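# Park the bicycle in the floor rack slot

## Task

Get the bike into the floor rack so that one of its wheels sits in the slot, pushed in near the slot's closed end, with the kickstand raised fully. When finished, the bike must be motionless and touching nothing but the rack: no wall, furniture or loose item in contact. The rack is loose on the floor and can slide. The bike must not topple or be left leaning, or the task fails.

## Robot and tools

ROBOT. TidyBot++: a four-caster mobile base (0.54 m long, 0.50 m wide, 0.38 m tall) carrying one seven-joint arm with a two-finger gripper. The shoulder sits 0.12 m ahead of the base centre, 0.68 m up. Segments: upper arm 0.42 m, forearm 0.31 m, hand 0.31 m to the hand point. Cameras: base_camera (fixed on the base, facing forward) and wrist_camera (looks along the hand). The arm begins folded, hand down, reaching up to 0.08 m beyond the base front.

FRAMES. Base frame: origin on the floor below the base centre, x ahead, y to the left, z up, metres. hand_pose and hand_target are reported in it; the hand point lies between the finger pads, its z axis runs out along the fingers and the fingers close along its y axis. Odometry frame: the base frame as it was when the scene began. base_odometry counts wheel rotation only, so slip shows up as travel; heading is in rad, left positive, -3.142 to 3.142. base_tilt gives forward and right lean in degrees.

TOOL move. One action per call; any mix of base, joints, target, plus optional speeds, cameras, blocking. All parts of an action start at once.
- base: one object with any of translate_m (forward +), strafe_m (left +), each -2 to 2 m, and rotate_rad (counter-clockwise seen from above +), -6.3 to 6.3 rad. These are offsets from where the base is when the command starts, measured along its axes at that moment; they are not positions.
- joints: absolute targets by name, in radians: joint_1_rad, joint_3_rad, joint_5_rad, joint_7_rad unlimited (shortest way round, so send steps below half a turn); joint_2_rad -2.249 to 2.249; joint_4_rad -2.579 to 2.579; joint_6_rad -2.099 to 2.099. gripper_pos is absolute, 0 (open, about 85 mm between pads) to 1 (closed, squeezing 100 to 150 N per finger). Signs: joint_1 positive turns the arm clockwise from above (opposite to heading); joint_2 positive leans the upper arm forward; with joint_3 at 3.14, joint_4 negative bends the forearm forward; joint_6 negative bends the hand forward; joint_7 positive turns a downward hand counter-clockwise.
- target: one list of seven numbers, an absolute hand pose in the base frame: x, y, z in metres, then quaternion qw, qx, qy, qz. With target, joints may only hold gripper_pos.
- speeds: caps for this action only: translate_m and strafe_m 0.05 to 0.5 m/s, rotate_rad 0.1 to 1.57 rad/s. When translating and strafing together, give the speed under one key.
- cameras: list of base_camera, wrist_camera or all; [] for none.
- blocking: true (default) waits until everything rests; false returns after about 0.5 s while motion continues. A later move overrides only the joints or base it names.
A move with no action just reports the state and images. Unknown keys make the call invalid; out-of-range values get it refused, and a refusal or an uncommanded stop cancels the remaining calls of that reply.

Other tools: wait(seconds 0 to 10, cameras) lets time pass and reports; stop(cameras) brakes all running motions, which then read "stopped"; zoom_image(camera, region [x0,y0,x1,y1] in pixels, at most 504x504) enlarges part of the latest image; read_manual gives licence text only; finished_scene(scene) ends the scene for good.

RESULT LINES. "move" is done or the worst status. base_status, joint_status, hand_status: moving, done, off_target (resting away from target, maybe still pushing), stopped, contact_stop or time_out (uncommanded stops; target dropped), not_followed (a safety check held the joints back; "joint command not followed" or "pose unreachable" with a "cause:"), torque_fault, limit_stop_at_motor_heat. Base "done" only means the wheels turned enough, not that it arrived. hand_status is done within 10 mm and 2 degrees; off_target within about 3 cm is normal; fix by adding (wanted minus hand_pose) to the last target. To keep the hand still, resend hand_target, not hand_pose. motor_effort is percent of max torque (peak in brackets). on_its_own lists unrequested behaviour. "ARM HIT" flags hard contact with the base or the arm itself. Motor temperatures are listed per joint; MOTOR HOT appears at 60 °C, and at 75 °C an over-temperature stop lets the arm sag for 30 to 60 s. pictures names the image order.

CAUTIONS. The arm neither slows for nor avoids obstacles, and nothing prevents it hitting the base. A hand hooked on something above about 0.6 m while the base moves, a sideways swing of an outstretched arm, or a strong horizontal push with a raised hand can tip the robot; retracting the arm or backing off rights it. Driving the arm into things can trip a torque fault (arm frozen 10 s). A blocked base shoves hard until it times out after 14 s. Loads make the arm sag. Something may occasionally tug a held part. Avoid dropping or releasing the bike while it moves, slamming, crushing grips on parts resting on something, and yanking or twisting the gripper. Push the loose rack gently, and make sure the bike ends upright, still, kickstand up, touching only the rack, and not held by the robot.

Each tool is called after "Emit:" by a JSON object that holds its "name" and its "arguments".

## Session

Emit:
{"name": "move", "arguments": {"joints": {"joint_1_rad": 0, "joint_2_rad": -0.35, "joint_3_rad": 3.14, "joint_4_rad": -2.2, "joint_5_rad": 0, "joint_6_rad": -0.5, "joint_7_rad": 1.57, "gripper_pos": 0}}}

Scene clock: 1.40 s.
Motor temperatures (°C): [39 41 32 36 40 40 45]
move: done
base_odometry: x=+0.000 y=+0.000 heading=+0.000
base_tilt: forward=-0.1 right=+0.0
base_status: not commanded
joint_positions: joint_1_rad=+0.012 joint_2_rad=-0.330 joint_3_rad=+3.121 joint_4_rad=-2.220 joint_5_rad=-0.022 joint_6_rad=-0.580 joint_7_rad=+1.527 gripper_pos=+0.000
joint_status: all done
motor_effort: joint_1_rad=-1(2) joint_2_rad=-6(6) joint_3_rad=+2(3) joint_4_rad=+17(18) joint_5_rad=+0(2) joint_6_rad=+6(7) joint_7_rad=+0(1)
hand_pose: x=+0.4747 y=+0.0080 z=+0.7376 quat_wxyz=(-0.014, +0.944, -0.023, +0.329) (m; base frame)
hand_target: x=+0.4984 y=+0.0020 z=+0.7717 quat_wxyz=(+0.000, +0.923, +0.000, +0.386) (m; base frame)
hand_status: not commanded
pictures: base_camera, wrist_camera

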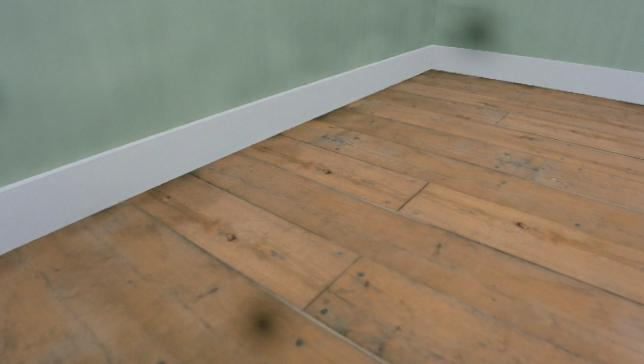

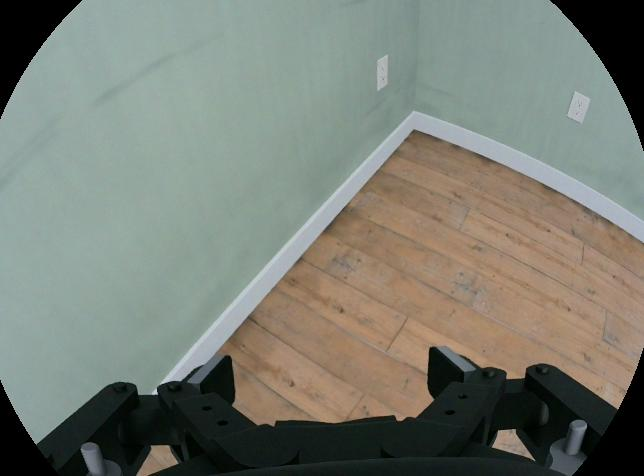

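Emit:
{"name": "move", "arguments": {"base": {"rotate_rad": -1.1}}}

Emit:
{"name": "move", "arguments": {"base": {"rotate_rad": -1.1}}}

Emit:
{"name": "move", "arguments": {"base": {"rotate_rad": -1.1}}}

Scene clock: 6.47 s.
Motor temperatures (°C): [39 41 32 36 40 40 45]
move: done
base_odometry: x=+0.000 y=+0.000 heading=-1.100
base_tilt: forward=-0.1 right=+0.0
base_status: done
joint_positions: joint_1_rad=+0.007 joint_2_rad=-0.330 joint_3_rad=+3.129 joint_4_rad=-2.220 joint_5_rad=-0.022 joint_6_rad=-0.573 joint_7_rad=+1.527 gripper_pos=+0.000
joint_status: not commanded
motor_effort: joint_1_rad=-1(2) joint_2_rad=-6(7) joint_3_rad=+2(4) joint_4_rad=+17(18) joint_5_rad=+0(1) joint_6_rad=+5(7) joint_7_rad=+0(0)
hand_pose: x=+0.4765 y=+0.0069 z=+0.7391 quat_wxyz=(-0.015, +0.943, -0.024, +0.333) (m; base frame)
hand_target: x=+0.4984 y=+0.0020 z=+0.7717 quat_wxyz=(+0.000, +0.923, +0.000, +0.386) (m; base frame)
hand_status: not commanded
pictures: base_camera, wrist_camera

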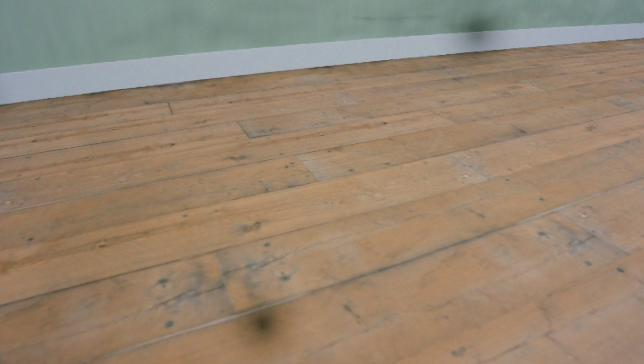

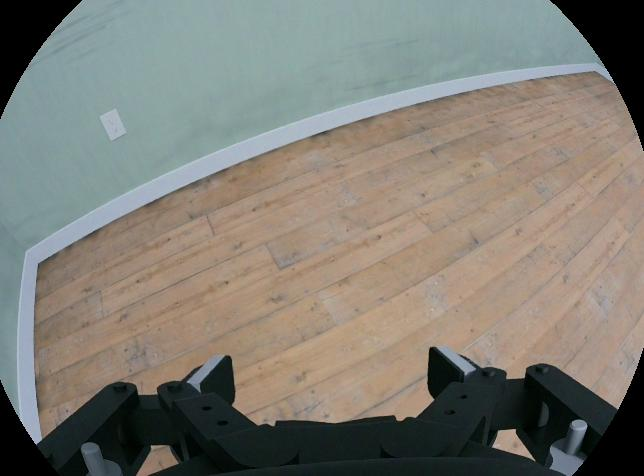

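Scene clock: 8.43 s.
Motor temperatures (°C): [39 41 32 36 40 40 45]
move: done
base_odometry: x=+0.000 y=+0.000 heading=-2.199
base_tilt: forward=-0.1 right=+0.0
base_status: done
joint_positions: joint_1_rad=+0.005 joint_2_rad=-0.330 joint_3_rad=+3.132 joint_4_rad=-2.219 joint_5_rad=-0.022 joint_6_rad=-0.572 joint_7_rad=+1.527 gripper_pos=+0.000
joint_status: not commanded
motor_effort: joint_1_rad=+0(2) joint_2_rad=-6(7) joint_3_rad=+2(3) joint_4_rad=+18(18) joint_5_rad=+0(1) joint_6_rad=+6(7) joint_7_rad=+0(0)
hand_pose: x=+0.4768 y=+0.0065 z=+0.7393 quat_wxyz=(-0.015, +0.942, -0.025, +0.333) (m; base frame)
hand_target: x=+0.4984 y=+0.0020 z=+0.7717 quat_wxyz=(+0.000, +0.923, +0.000, +0.386) (m; base frame)
hand_status: not commanded
pictures: base_camera, wrist_camera

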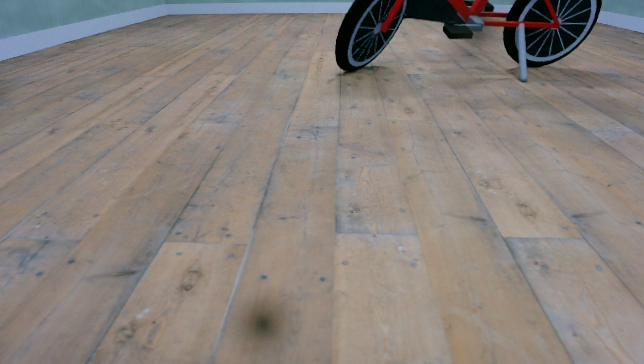

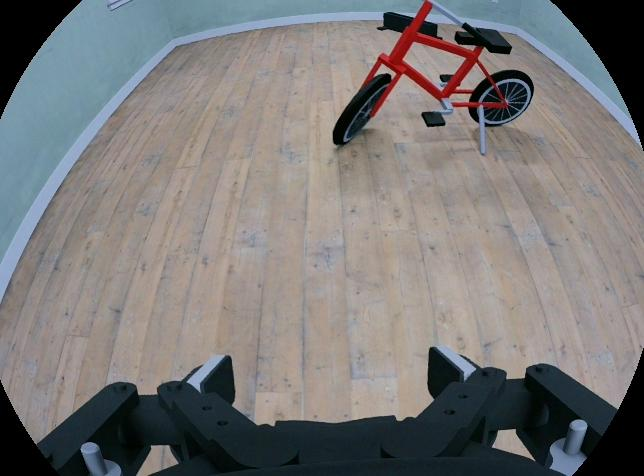

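Scene clock: 10.40 s.
Motor temperatures (°C): [39 41 32 36 40 40 45]
move: done
base_odometry: x=+0.000 y=+0.000 heading=+2.984
base_tilt: forward=+0.0 right=+0.0
base_status: done
joint_positions: joint_1_rad=+0.004 joint_2_rad=-0.330 joint_3_rad=+3.134 joint_4_rad=-2.219 joint_5_rad=-0.022 joint_6_rad=-0.572 joint_7_rad=+1.527 gripper_pos=+0.000
joint_status: not commanded
motor_effort: joint_1_rad=-1(2) joint_2_rad=-6(7) joint_3_rad=+2(4) joint_4_rad=+18(18) joint_5_rad=+0(1) joint_6_rad=+6(7) joint_7_rad=+0(0)
hand_pose: x=+0.4769 y=+0.0062 z=+0.7394 quat_wxyz=(-0.015, +0.942, -0.026, +0.333) (m; base frame)
hand_target: x=+0.4984 y=+0.0020 z=+0.7717 quat_wxyz=(+0.000, +0.923, +0.000, +0.386) (m; base frame)
hand_status: not commanded
pictures: base_camera, wrist_camera

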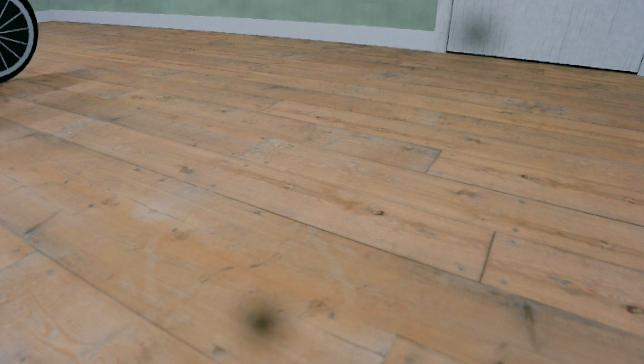

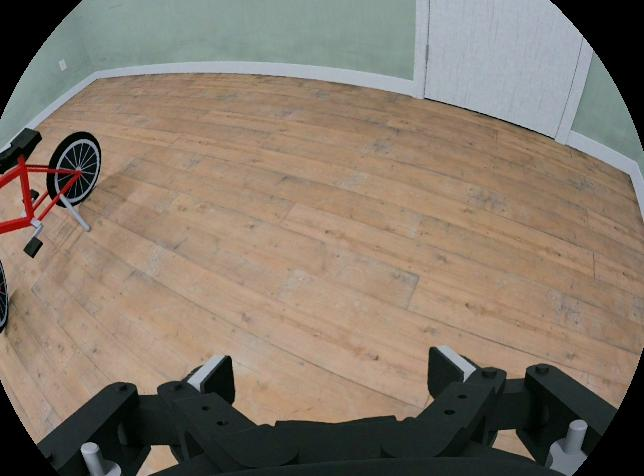

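Emit:
{"name": "move", "arguments": {"base": {"rotate_rad": 0.9}}}

Emit:
{"name": "zoom_image", "arguments": {"camera": "wrist_camera", "region": [200, 0, 540, 180]}}

Emit:
{"name": "zoom_image", "arguments": {"camera": "base_camera", "region": [150, 0, 550, 120]}}

Scene clock: 15.97 s.
Motor temperatures (°C): [39 41 32 36 40 40 45]
move: done
base_odometry: x=+0.000 y=+0.000 heading=-2.399
base_tilt: forward=-0.1 right=+0.0
base_status: done
joint_positions: joint_1_rad=+0.001 joint_2_rad=-0.330 joint_3_rad=+3.135 joint_4_rad=-2.219 joint_5_rad=-0.022 joint_6_rad=-0.572 joint_7_rad=+1.527 gripper_pos=+0.000
joint_status: not commanded
motor_effort: joint_1_rad=-1(2) joint_2_rad=-6(7) joint_3_rad=+2(4) joint_4_rad=+17(18) joint_5_rad=+0(1) joint_6_rad=+6(7) joint_7_rad=+0(0)
hand_pose: x=+0.4769 y=+0.0071 z=+0.7394 quat_wxyz=(-0.016, +0.942, -0.024, +0.333) (m; base frame)
hand_target: x=+0.4984 y=+0.0020 z=+0.7717 quat_wxyz=(+0.000, +0.923, +0.000, +0.386) (m; base frame)
hand_status: not commanded
pictures: base_camera, wrist_camera

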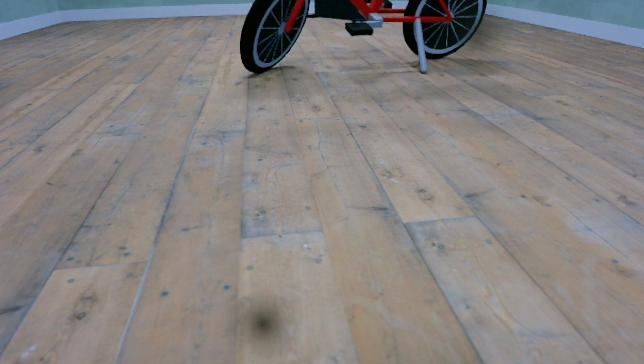

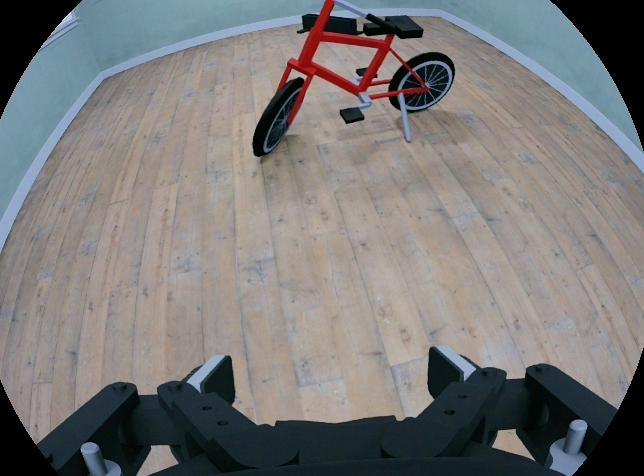

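Scaled by 1.482.

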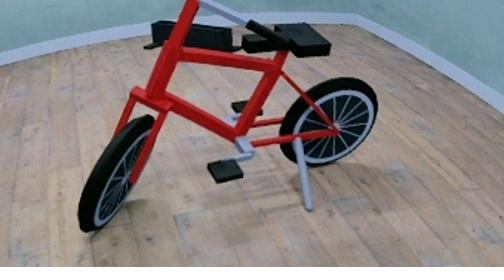

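Scaled by 1.260.

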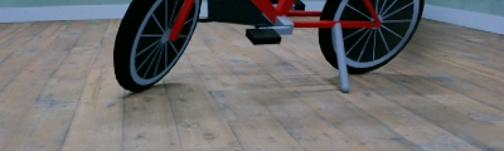

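Emit:
{"name": "move", "arguments": {"base": {"translate_m": 0.9, "strafe_m": 0.95}}}

Scene clock: 91.47 s.
Motor temperatures (°C): [39 39 32 36 40 40 45]
move: done
base_odometry: x=-0.021 y=-1.309 heading=-2.399
base_tilt: forward=-0.1 right=+0.0
base_status: done
joint_positions: joint_1_rad=+0.001 joint_2_rad=-0.339 joint_3_rad=+3.135 joint_4_rad=-2.219 joint_5_rad=-0.022 joint_6_rad=-0.571 joint_7_rad=+1.527 gripper_pos=+0.000
joint_status: not commanded
motor_effort: joint_1_rad=-1(1) joint_2_rad=-6(9) joint_3_rad=+1(4) joint_4_rad=+18(19) joint_5_rad=+0(1) joint_6_rad=+5(8) joint_7_rad=+0(0)
hand_pose: x=+0.4765 y=+0.0071 z=+0.7427 quat_wxyz=(-0.016, +0.941, -0.024, +0.338) (m; base frame)
hand_target: x=+0.4984 y=+0.0020 z=+0.7717 quat_wxyz=(+0.000, +0.923, +0.000, +0.386) (m; base frame)
hand_status: not commanded
pictures: base_camera, wrist_camera

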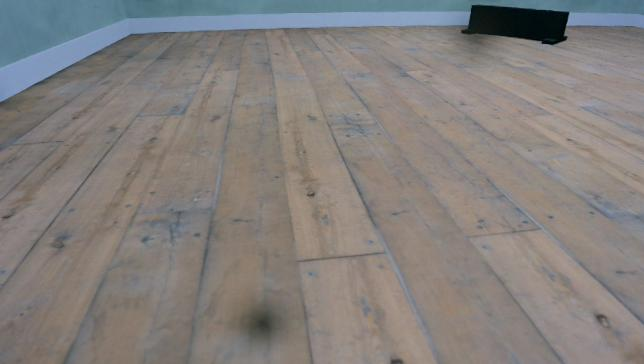

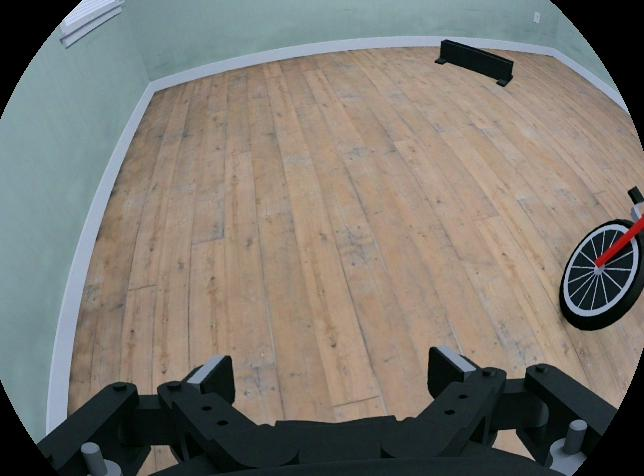

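Emit:
{"name": "zoom_image", "arguments": {"camera": "wrist_camera", "region": [420, 20, 540, 110]}}

Emit:
{"name": "zoom_image", "arguments": {"camera": "base_camera", "region": [440, 0, 600, 60]}}

Scaled by 4.200.

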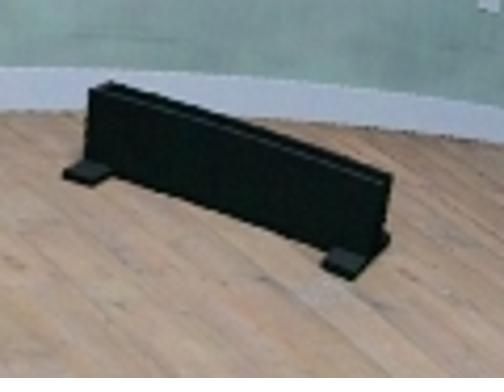

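Scaled by 3.150.

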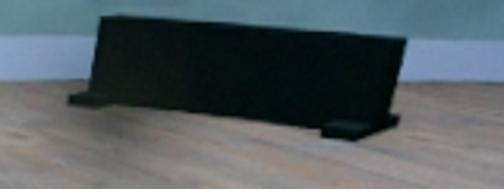

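Emit:
{"name": "move", "arguments": {"base": {"translate_m": 1.3, "strafe_m": 0.15}}}

Emit:
{"name": "move", "arguments": {"base": {"rotate_rad": -0.7}}}

Scene clock: 106.60 s.
Motor temperatures (°C): [39 39 32 36 40 40 45]
move: done
base_odometry: x=-0.877 y=-2.298 heading=-2.399
base_tilt: forward=+0.0 right=+0.0
base_status: done
joint_positions: joint_1_rad=+0.001 joint_2_rad=-0.344 joint_3_rad=+3.135 joint_4_rad=-2.218 joint_5_rad=-0.022 joint_6_rad=-0.570 joint_7_rad=+1.527 gripper_pos=+0.000
joint_status: not commanded
motor_effort: joint_1_rad=+0(1) joint_2_rad=-5(8) joint_3_rad=+2(3) joint_4_rad=+18(19) joint_5_rad=+0(1) joint_6_rad=+6(7) joint_7_rad=+0(0)
hand_pose: x=+0.4771 y=+0.0071 z=+0.7456 quat_wxyz=(-0.016, +0.939, -0.024, +0.342) (m; base frame)
hand_target: x=+0.4984 y=+0.0020 z=+0.7717 quat_wxyz=(+0.000, +0.923, +0.000, +0.386) (m; base frame)
hand_status: not commanded
pictures: base_camera, wrist_camera

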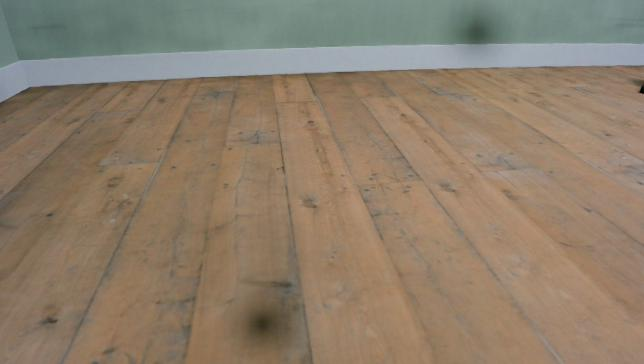

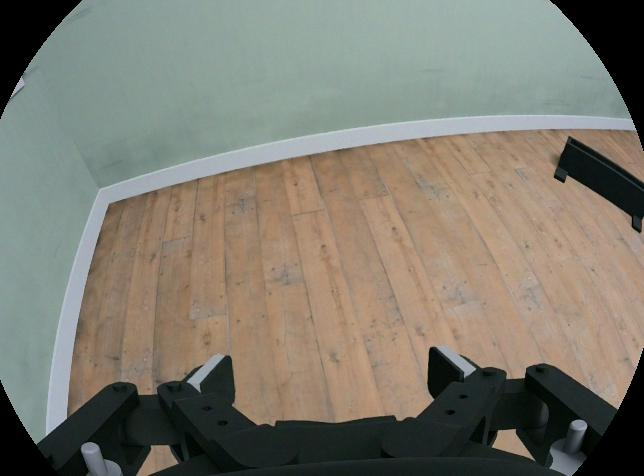

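Scene clock: 108.23 s.
Motor temperatures (°C): [39 39 32 36 40 40 45]
move: done
base_odometry: x=-0.877 y=-2.298 heading=-3.098
base_tilt: forward=-0.1 right=+0.0
base_status: done
joint_positions: joint_1_rad=+0.001 joint_2_rad=-0.344 joint_3_rad=+3.136 joint_4_rad=-2.218 joint_5_rad=-0.022 joint_6_rad=-0.570 joint_7_rad=+1.527 gripper_pos=+0.000
joint_status: not commanded
motor_effort: joint_1_rad=-1(2) joint_2_rad=-6(6) joint_3_rad=+2(4) joint_4_rad=+17(18) joint_5_rad=+1(1) joint_6_rad=+6(7) joint_7_rad=+0(0)
hand_pose: x=+0.4771 y=+0.0068 z=+0.7456 quat_wxyz=(-0.016, +0.939, -0.025, +0.342) (m; base frame)
hand_target: x=+0.4984 y=+0.0020 z=+0.7717 quat_wxyz=(+0.000, +0.923, +0.000, +0.386) (m; base frame)
hand_status: not commanded
pictures: base_camera, wrist_camera

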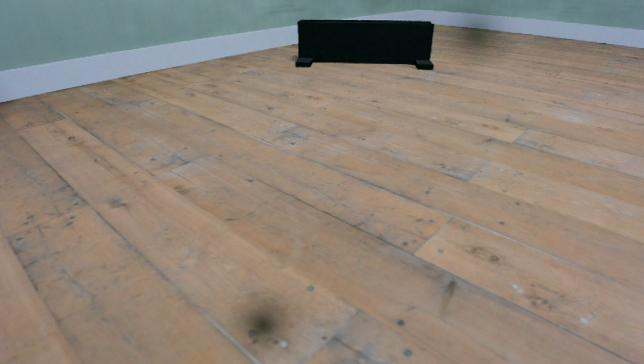

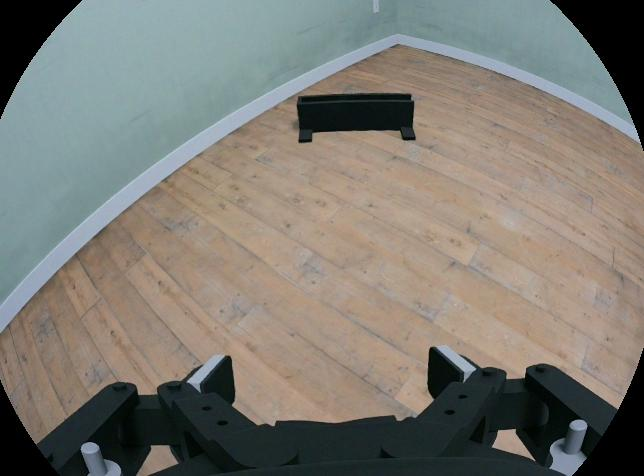

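Emit:
{"name": "zoom_image", "arguments": {"camera": "wrist_camera", "region": [280, 70, 440, 160]}}

Emit:
{"name": "zoom_image", "arguments": {"camera": "base_camera", "region": [280, 0, 460, 90]}}

Scaled by 3.150.

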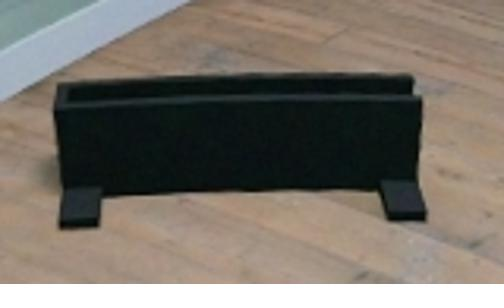

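Scaled by 2.800.

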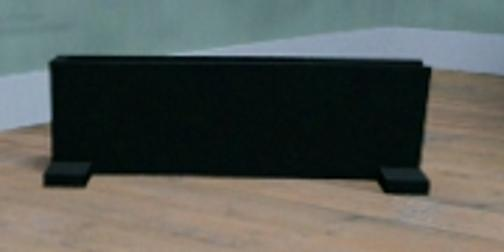

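Emit:
{"name": "move", "arguments": {"base": {"translate_m": 0.95, "strafe_m": 0.03}, "target": [0.66, 0.0, 0.42, 0, 0.9961, -0.0884, 0]}}

Scene clock: 146.27 s.
Motor temperatures (°C): [39 38 32 36 40 40 45]
move: off_target
base_odometry: x=-1.825 y=-2.370 heading=-3.099
base_tilt: forward=+0.0 right=+0.0
base_status: done
joint_positions: joint_1_rad=-0.021 joint_2_rad=+0.862 joint_3_rad=+3.181 joint_4_rad=-1.519 joint_5_rad=-0.022 joint_6_rad=-0.708 joint_7_rad=+1.522 gripper_pos=+0.000
joint_status: not commanded
motor_effort: joint_1_rad=+0(1) joint_2_rad=-38(41) joint_3_rad=+1(3) joint_4_rad=+11(19) joint_5_rad=+1(1) joint_6_rad=+1(7) joint_7_rad=+0(0)
hand_pose: x=+0.6722 y=-0.0052 z=+0.4172 quat_wxyz=(+0.007, +0.999, -0.034, +0.027) (m; base frame)
hand_target: x=+0.6600 y=+0.0000 z=+0.4200 quat_wxyz=(+0.000, +0.996, -0.088, +0.000) (m; base frame)
hand_status: off_target (0.014 m and 7.0 deg from the pose sent, 0.374 m and 40.6 deg at the start)
pictures: base_camera, wrist_camera

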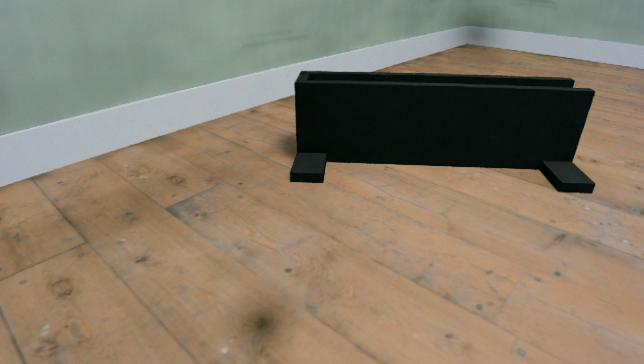

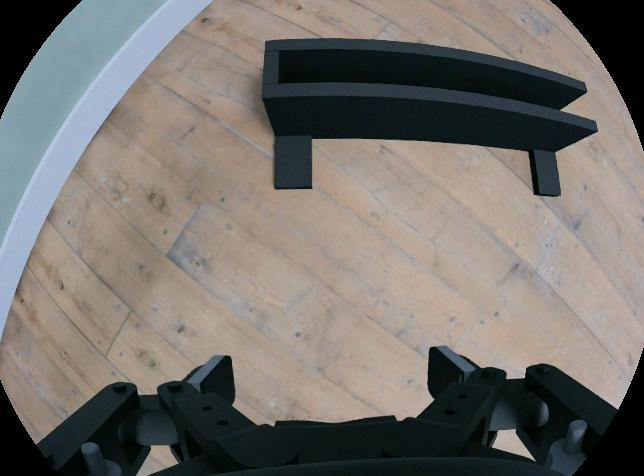

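Emit:
{"name": "move", "arguments": {"base": {"translate_m": 0.25, "strafe_m": 0.02}, "target": [0.74, 0.0, 0.30, 0, 0.9995, -0.03, 0], "speeds": {"translate_m": 0.2}}}

Scene clock: 158.73 s.
Motor temperatures (°C): [39 39 32 36 40 40 45]
move: off_target
base_odometry: x=-2.074 y=-2.400 heading=-3.099
base_tilt: forward=-0.1 right=+0.0
base_status: done
joint_positions: joint_1_rad=-0.021 joint_2_rad=+1.216 joint_3_rad=+3.182 joint_4_rad=-1.142 joint_5_rad=-0.022 joint_6_rad=-0.736 joint_7_rad=+1.522 gripper_pos=+0.000
joint_status: not commanded
motor_effort: joint_1_rad=-1(1) joint_2_rad=-45(48) joint_3_rad=+2(3) joint_4_rad=+10(12) joint_5_rad=+0(1) joint_6_rad=+0(2) joint_7_rad=+0(0)
hand_pose: x=+0.7510 y=-0.0044 z=+0.2944 quat_wxyz=(+0.011, +0.999, -0.028, +0.025) (m; base frame)
hand_target: x=+0.7400 y=+0.0000 z=+0.3000 quat_wxyz=(+0.000, +1.000, -0.030, +0.000) (m; base frame)
hand_status: off_target (0.013 m and 3.1 deg from the pose sent, 0.135 m and 3.3 deg at the start)
pictures: base_camera, wrist_camera

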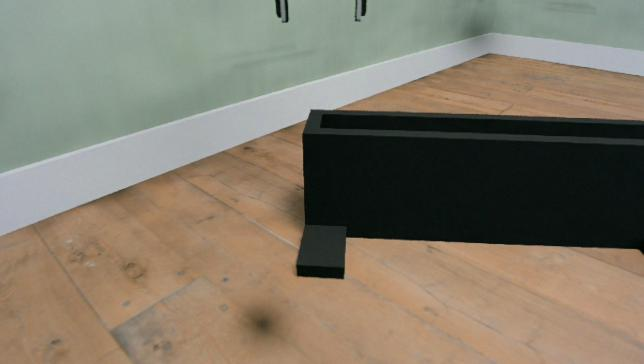

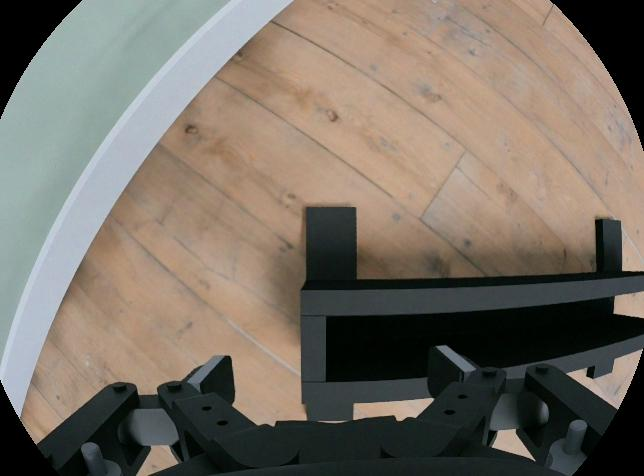

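Emit:
{"name": "move", "arguments": {}}

Emit:
{"name": "zoom_image", "arguments": {"camera": "wrist_camera", "region": [150, 100, 500, 476]}}

Scene clock: 189.57 s.
Motor temperatures (°C): [39 39 32 36 40 40 45]
base_odometry: x=-2.074 y=-2.400 heading=-3.099
base_tilt: forward=+0.0 right=+0.0
base_status: done
joint_positions: joint_1_rad=-0.021 joint_2_rad=+1.216 joint_3_rad=+3.182 joint_4_rad=-1.142 joint_5_rad=-0.022 joint_6_rad=-0.736 joint_7_rad=+1.522 gripper_pos=+0.000
joint_status: not commanded
motor_effort: joint_1_rad=+0(1) joint_2_rad=-45(48) joint_3_rad=+2(3) joint_4_rad=+10(12) joint_5_rad=+0(1) joint_6_rad=+1(2) joint_7_rad=+0(0)
hand_pose: x=+0.7510 y=-0.0044 z=+0.2944 quat_wxyz=(+0.011, +0.999, -0.028, +0.025) (m; base frame)
hand_target: x=+0.7400 y=+0.0000 z=+0.3000 quat_wxyz=(+0.000, +1.000, -0.030, +0.000) (m; base frame)
hand_status: off_target (0.013 m and 3.1 deg from the pose sent, 0.135 m and 3.3 deg at the start)
pictures: base_camera, wrist_camera

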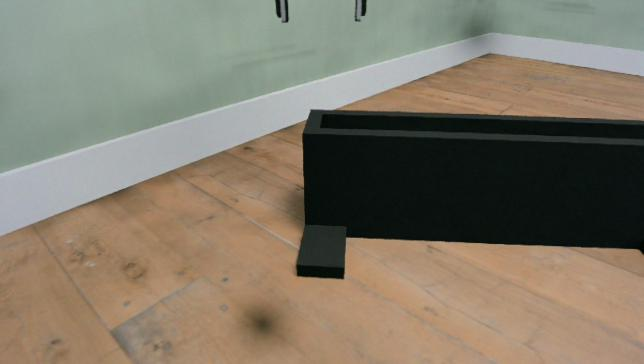

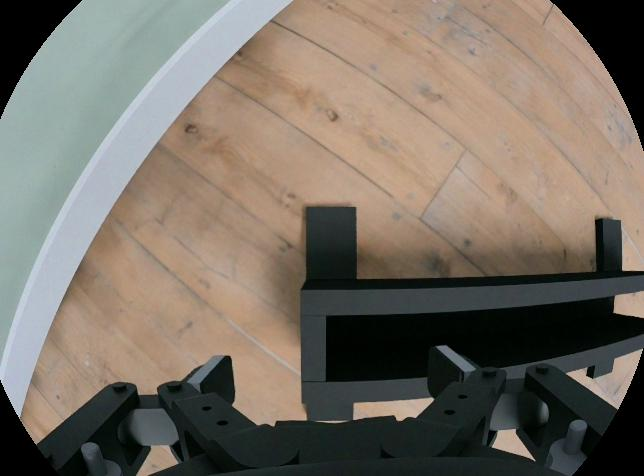

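Scaled by 1.340.

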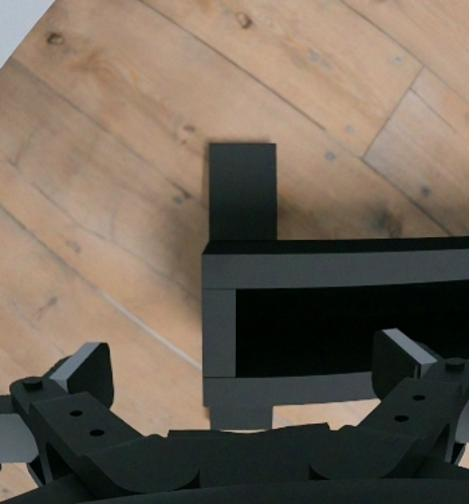

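Emit:
{"name": "move", "arguments": {"target": [0.725, 0.004, 0.2, 0, 0.9995, -0.03, 0]}}

Scene clock: 202.37 s.
Motor temperatures (°C): [39 40 32 36 40 40 45]
move: off_target
base_odometry: x=-2.074 y=-2.400 heading=-3.099
base_tilt: forward=+0.0 right=+0.1
base_status: not commanded
joint_positions: joint_1_rad=-0.021 joint_2_rad=+1.396 joint_3_rad=+3.182 joint_4_rad=-1.118 joint_5_rad=-0.022 joint_6_rad=-0.717 joint_7_rad=+1.522 gripper_pos=+0.000
joint_status: not commanded
motor_effort: joint_1_rad=-1(1) joint_2_rad=-44(49) joint_3_rad=+2(2) joint_4_rad=+8(11) joint_5_rad=+0(1) joint_6_rad=+0(1) joint_7_rad=+0(0)
hand_pose: x=+0.6904 y=-0.0057 z=+0.1905 quat_wxyz=(+0.014, +0.999, -0.027, -0.044) (m; base frame)
hand_target: x=+0.7250 y=+0.0040 z=+0.2000 quat_wxyz=(+0.000, +1.000, -0.030, +0.000) (m; base frame)
hand_status: off_target (0.037 m and 5.3 deg from the pose sent, 0.098 m and 3.1 deg at the start)
pictures: base_camera, wrist_camera

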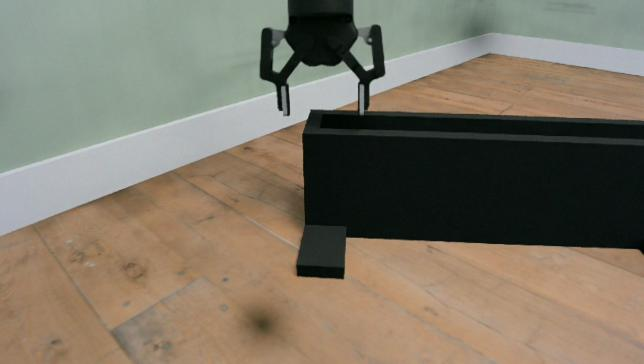

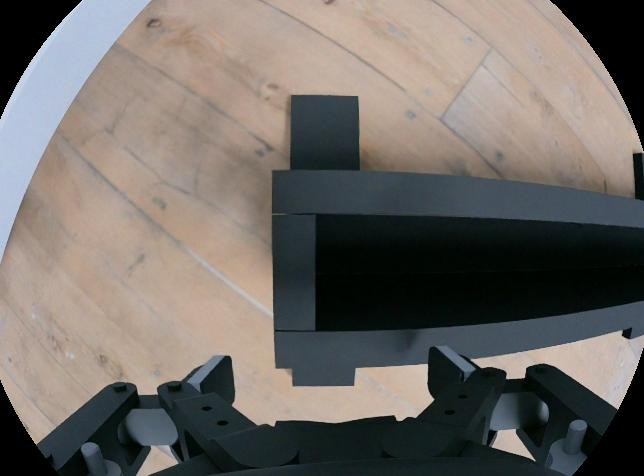

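Emit:
{"name": "move", "arguments": {"target": [0.76, 0.022, 0.21, 0, 0.9995, -0.03, 0]}}

Emit:
{"name": "zoom_image", "arguments": {"camera": "base_camera", "region": [200, 0, 450, 200]}}

Scene clock: 220.43 s.
Motor temperatures (°C): [39 40 32 36 40 40 45]
move: off_target
base_odometry: x=-2.074 y=-2.400 heading=-3.099
base_tilt: forward=+0.0 right=+0.0
base_status: not commanded
joint_positions: joint_1_rad=-0.039 joint_2_rad=+1.420 joint_3_rad=+3.182 joint_4_rad=-0.937 joint_5_rad=-0.022 joint_6_rad=-0.731 joint_7_rad=+1.522 gripper_pos=+0.000
joint_status: not commanded
motor_effort: joint_1_rad=-1(2) joint_2_rad=-47(48) joint_3_rad=+1(2) joint_4_rad=+10(11) joint_5_rad=+0(1) joint_6_rad=+1(1) joint_7_rad=+0(0)
hand_pose: x=+0.7739 y=+0.0085 z=+0.2114 quat_wxyz=(+0.011, +0.999, -0.015, +0.027) (m; base frame)
hand_target: x=+0.7600 y=+0.0220 z=+0.2100 quat_wxyz=(+0.000, +1.000, -0.030, +0.000) (m; base frame)
hand_status: off_target (0.019 m and 3.8 deg from the pose sent, 0.077 m and 5.3 deg at the start)
pictures: base_camera, wrist_camera

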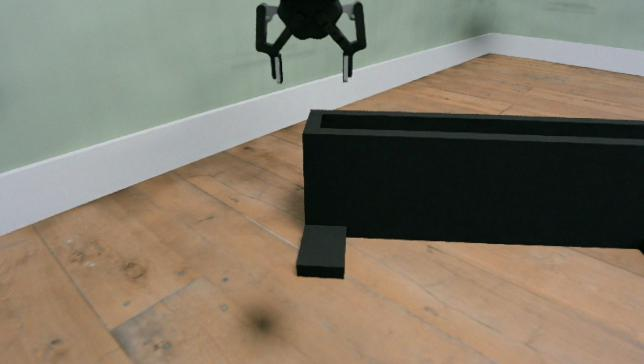

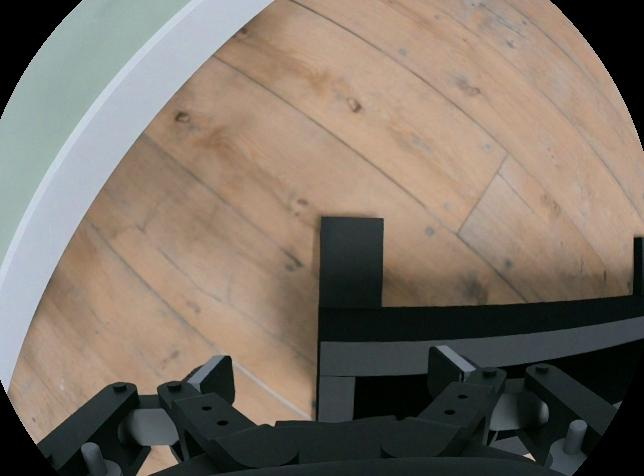

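Scaled by 2.016.

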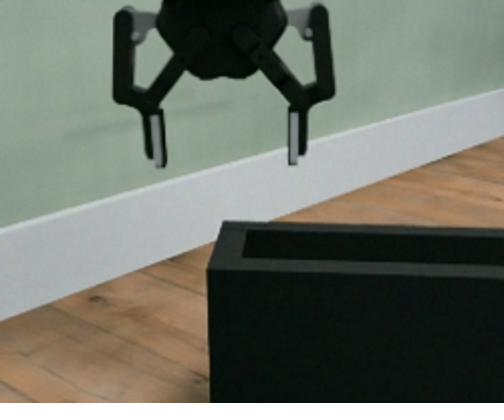

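Emit:
{"name": "move", "arguments": {"target": [0.738, 0.022, 0.17, 0, 0.9995, -0.03, 0]}}

Emit:
{"name": "zoom_image", "arguments": {"camera": "base_camera", "region": [200, 0, 450, 200]}}

Scene clock: 227.90 s.
Motor temperatures (°C): [39 40 32 36 40 40 45]
move: off_target
base_odometry: x=-2.074 y=-2.400 heading=-3.099
base_tilt: forward=+0.0 right=-0.1
base_status: not commanded
joint_positions: joint_1_rad=-0.039 joint_2_rad=+1.474 joint_3_rad=+3.182 joint_4_rad=-0.960 joint_5_rad=-0.022 joint_6_rad=-0.717 joint_7_rad=+1.522 gripper_pos=+0.000
joint_status: not commanded
motor_effort: joint_1_rad=-1(1) joint_2_rad=-46(49) joint_3_rad=+2(2) joint_4_rad=+9(11) joint_5_rad=+0(1) joint_6_rad=+1(1) joint_7_rad=+0(0)
hand_pose: x=+0.7393 y=+0.0070 z=+0.1720 quat_wxyz=(+0.013, +1.000, -0.015, -0.004) (m; base frame)
hand_target: x=+0.7380 y=+0.0220 z=+0.1700 quat_wxyz=(+0.000, +1.000, -0.030, +0.000) (m; base frame)
hand_status: off_target (0.015 m and 2.3 deg from the pose sent, 0.056 m and 3.8 deg at the start)
pictures: base_camera, wrist_camera

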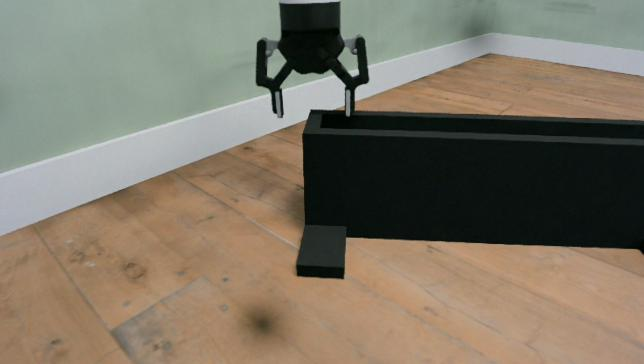

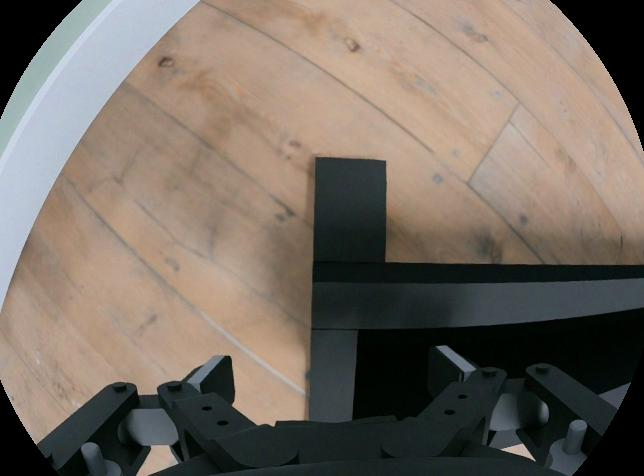

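Scaled by 2.016.

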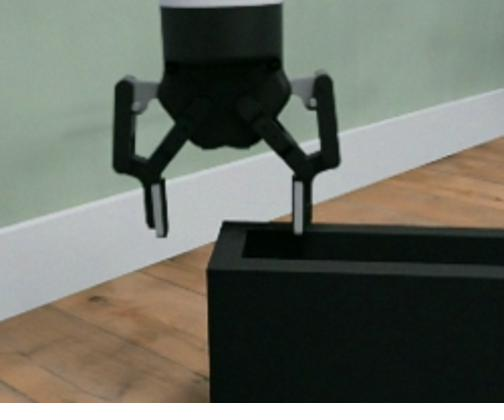

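Emit:
{"name": "move", "arguments": {"target": [0.732, 0.020, 0.12, 0, 0.9995, -0.03, 0]}}

Emit:
{"name": "zoom_image", "arguments": {"camera": "base_camera", "region": [200, 0, 450, 200]}}

Scene clock: 233.00 s.
Motor temperatures (°C): [39 40 32 36 40 40 45]
move: off_target
base_odometry: x=-2.074 y=-2.400 heading=-3.099
base_tilt: forward=+0.0 right=+0.0
base_status: not commanded
joint_positions: joint_1_rad=-0.039 joint_2_rad=+1.576 joint_3_rad=+3.182 joint_4_rad=-0.926 joint_5_rad=-0.022 joint_6_rad=-0.715 joint_7_rad=+1.522 gripper_pos=+0.000
joint_status: not commanded
motor_effort: joint_1_rad=-1(1) joint_2_rad=-45(48) joint_3_rad=+1(2) joint_4_rad=+8(9) joint_5_rad=+0(1) joint_6_rad=-1(2) joint_7_rad=+0(0)
hand_pose: x=+0.7040 y=+0.0058 z=+0.1166 quat_wxyz=(+0.015, +0.999, -0.014, -0.037) (m; base frame)
hand_target: x=+0.7320 y=+0.0200 z=+0.1200 quat_wxyz=(+0.000, +1.000, -0.030, +0.000) (m; base frame)
hand_status: off_target (0.032 m and 4.9 deg from the pose sent, 0.054 m and 2.3 deg at the start)
pictures: base_camera, wrist_camera

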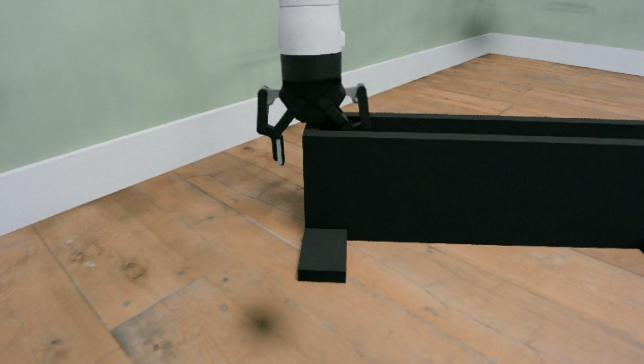

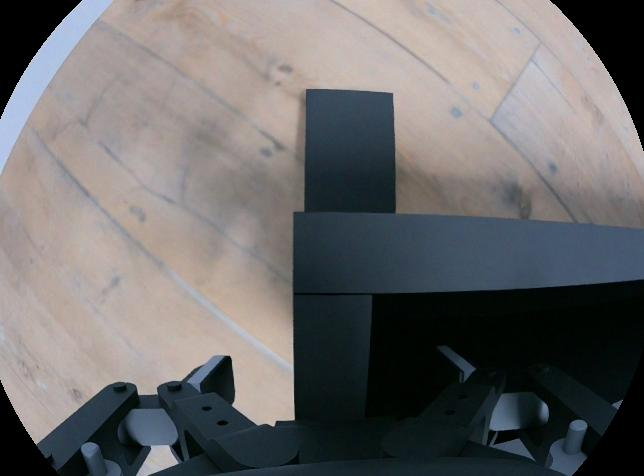

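Scaled by 2.016.

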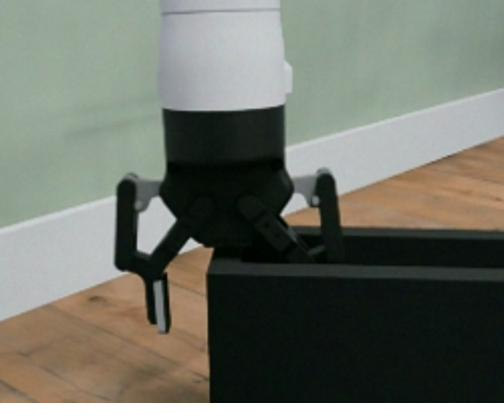

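Emit:
{"name": "move", "arguments": {"target": [0.745, 0.018, 0.125, 0, 0.9995, -0.03, 0], "joints": {"gripper_pos": 1.0}}}

Scene clock: 237.27 s.
Motor temperatures (°C): [39 40 32 36 40 40 45]
move: off_target
base_odometry: x=-2.074 y=-2.400 heading=-3.099
base_tilt: forward=+0.0 right=+0.0
base_status: not commanded
joint_positions: joint_1_rad=-0.037 joint_2_rad=+1.582 joint_3_rad=+3.181 joint_4_rad=-0.860 joint_5_rad=-0.028 joint_6_rad=-0.715 joint_7_rad=+1.522 gripper_pos=+0.800
joint_status: gripper_pos off_target (ended at +0.800, target +1.000)
motor_effort: joint_1_rad=-1(3) joint_2_rad=-44(47) joint_3_rad=+2(3) joint_4_rad=+9(11) joint_5_rad=+1(5) joint_6_rad=+2(4) joint_7_rad=-1(3)
hand_pose: x=+0.7375 y=+0.0082 z=+0.1250 quat_wxyz=(+0.011, +1.000, -0.017, -0.007) (m; base frame)
hand_target: x=+0.7450 y=+0.0180 z=+0.1250 quat_wxyz=(+0.000, +1.000, -0.030, +0.000) (m; base frame)
hand_status: off_target (0.012 m and 2.1 deg from the pose sent, 0.044 m and 4.9 deg at the start)
pictures: base_camera, wrist_camera

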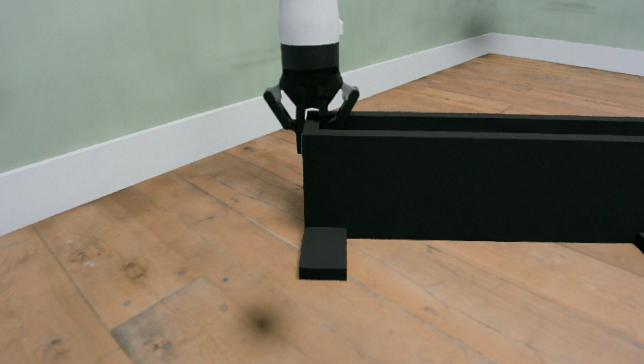

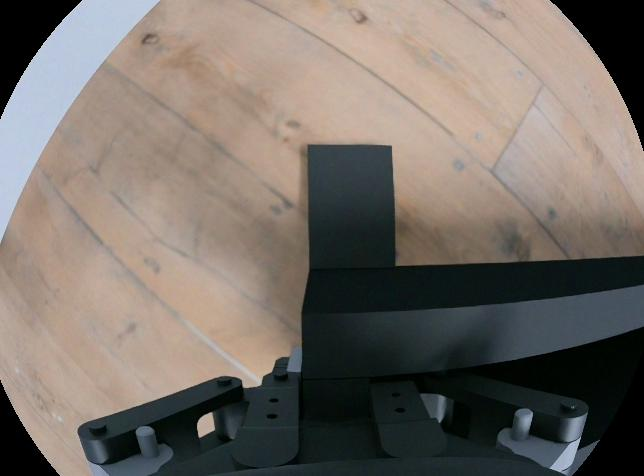

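Emit:
{"name": "move", "arguments": {"base": {"translate_m": -0.5}, "speeds": {"translate_m": 0.12}}}

Scene clock: 257.53 s.
Motor temperatures (°C): [39 41 32 36 40 40 45]
move: done
base_odometry: x=-1.574 y=-2.379 heading=-3.099
base_tilt: forward=+0.0 right=+0.0
base_status: done
joint_positions: joint_1_rad=-0.039 joint_2_rad=+1.585 joint_3_rad=+3.181 joint_4_rad=-0.852 joint_5_rad=-0.028 joint_6_rad=-0.715 joint_7_rad=+1.522 gripper_pos=+0.800
joint_status: not commanded
motor_effort: joint_1_rad=+0(1) joint_2_rad=-44(48) joint_3_rad=+3(4) joint_4_rad=+10(10) joint_5_rad=+1(2) joint_6_rad=+3(4) joint_7_rad=-1(2)
hand_pose: x=+0.7404 y=+0.0098 z=+0.1248 quat_wxyz=(+0.011, +1.000, -0.015, -0.004) (m; base frame)
hand_target: x=+0.7450 y=+0.0180 z=+0.1250 quat_wxyz=(+0.000, +1.000, -0.030, +0.000) (m; base frame)
hand_status: not commanded
pictures: base_camera, wrist_camera

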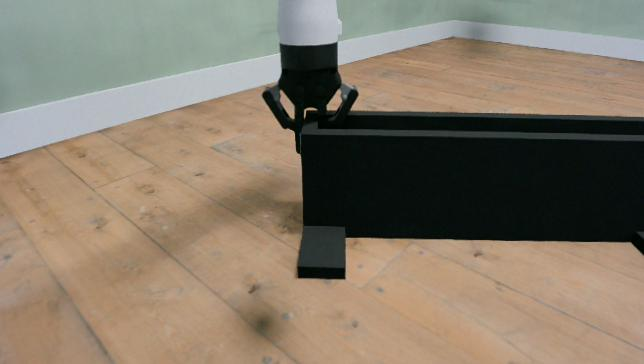

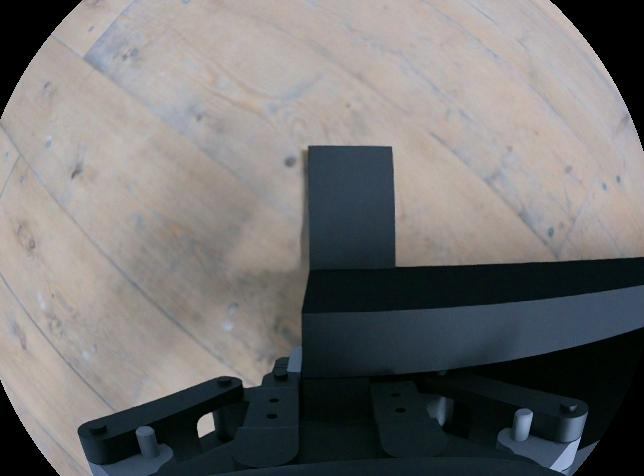

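Grip holds perfectly; the rack follows. Continuing back, then rotating the rack forward.

Emit:
{"name": "move", "arguments": {"base": {"translate_m": -0.47, "strafe_m": 0.0}, "speeds": {"translate_m": 0.2}, "cameras": []}}

Emit:
{"name": "move", "arguments": {"target": [0.745, 0.018, 0.125, 0, 0.891, 0.454, 0]}}

Scene clock: 265.20 s.
Motor temperatures (°C): [39 41 32 36 40 40 45]
move: done
base_odometry: x=-1.104 y=-2.359 heading=-3.099
base_tilt: forward=+0.0 right=+0.0
base_status: done
joint_positions: joint_1_rad=-0.040 joint_2_rad=+1.587 joint_3_rad=+3.181 joint_4_rad=-0.847 joint_5_rad=-0.028 joint_6_rad=-0.715 joint_7_rad=+1.522 gripper_pos=+0.800
joint_status: not commanded
motor_effort: joint_1_rad=-1(3) joint_2_rad=-43(48) joint_3_rad=+2(4) joint_4_rad=+10(11) joint_5_rad=+1(1) joint_6_rad=+5(5) joint_7_rad=-1(2)
hand_pose: x=+0.7422 y=+0.0107 z=+0.1248 quat_wxyz=(+0.010, +1.000, -0.015, -0.003) (m; base frame)
hand_target: x=+0.7450 y=+0.0180 z=+0.1250 quat_wxyz=(+0.000, +1.000, -0.030, +0.000) (m; base frame)
hand_status: not commanded
pictures: none
No camera images: "cameras" was empty.

Scene clock: 266.77 s.
Motor temperatures (°C): [39 41 32 36 40 40 45]
move: off_target
base_odometry: x=-1.105 y=-2.359 heading=-3.099
base_tilt: forward=+0.0 right=+0.0
base_status: not commanded
joint_positions: joint_1_rad=+0.024 joint_2_rad=+1.590 joint_3_rad=+3.054 joint_4_rad=-0.845 joint_5_rad=+0.146 joint_6_rad=-0.715 joint_7_rad=+2.298 gripper_pos=+0.800
joint_status: not commanded
motor_effort: joint_1_rad=-3(5) joint_2_rad=-47(47) joint_3_rad=-5(5) joint_4_rad=+9(13) joint_5_rad=-2(4) joint_6_rad=-3(5) joint_7_rad=+2(6)
hand_pose: x=+0.7431 y=+0.0047 z=+0.1254 quat_wxyz=(+0.003, +0.919, +0.395, -0.003) (m; base frame)
hand_target: x=+0.7450 y=+0.0180 z=+0.1250 quat_wxyz=(+0.000, +0.891, +0.454, +0.000) (m; base frame)
hand_status: off_target (0.013 m and 7.4 deg from the pose sent, 0.008 m and 55.7 deg at the start)
pictures: base_camera, wrist_camera

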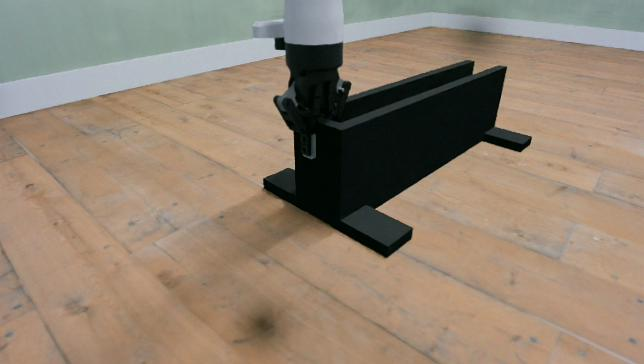

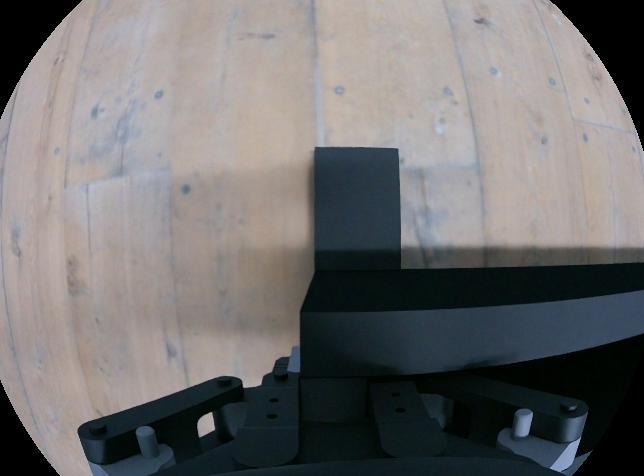

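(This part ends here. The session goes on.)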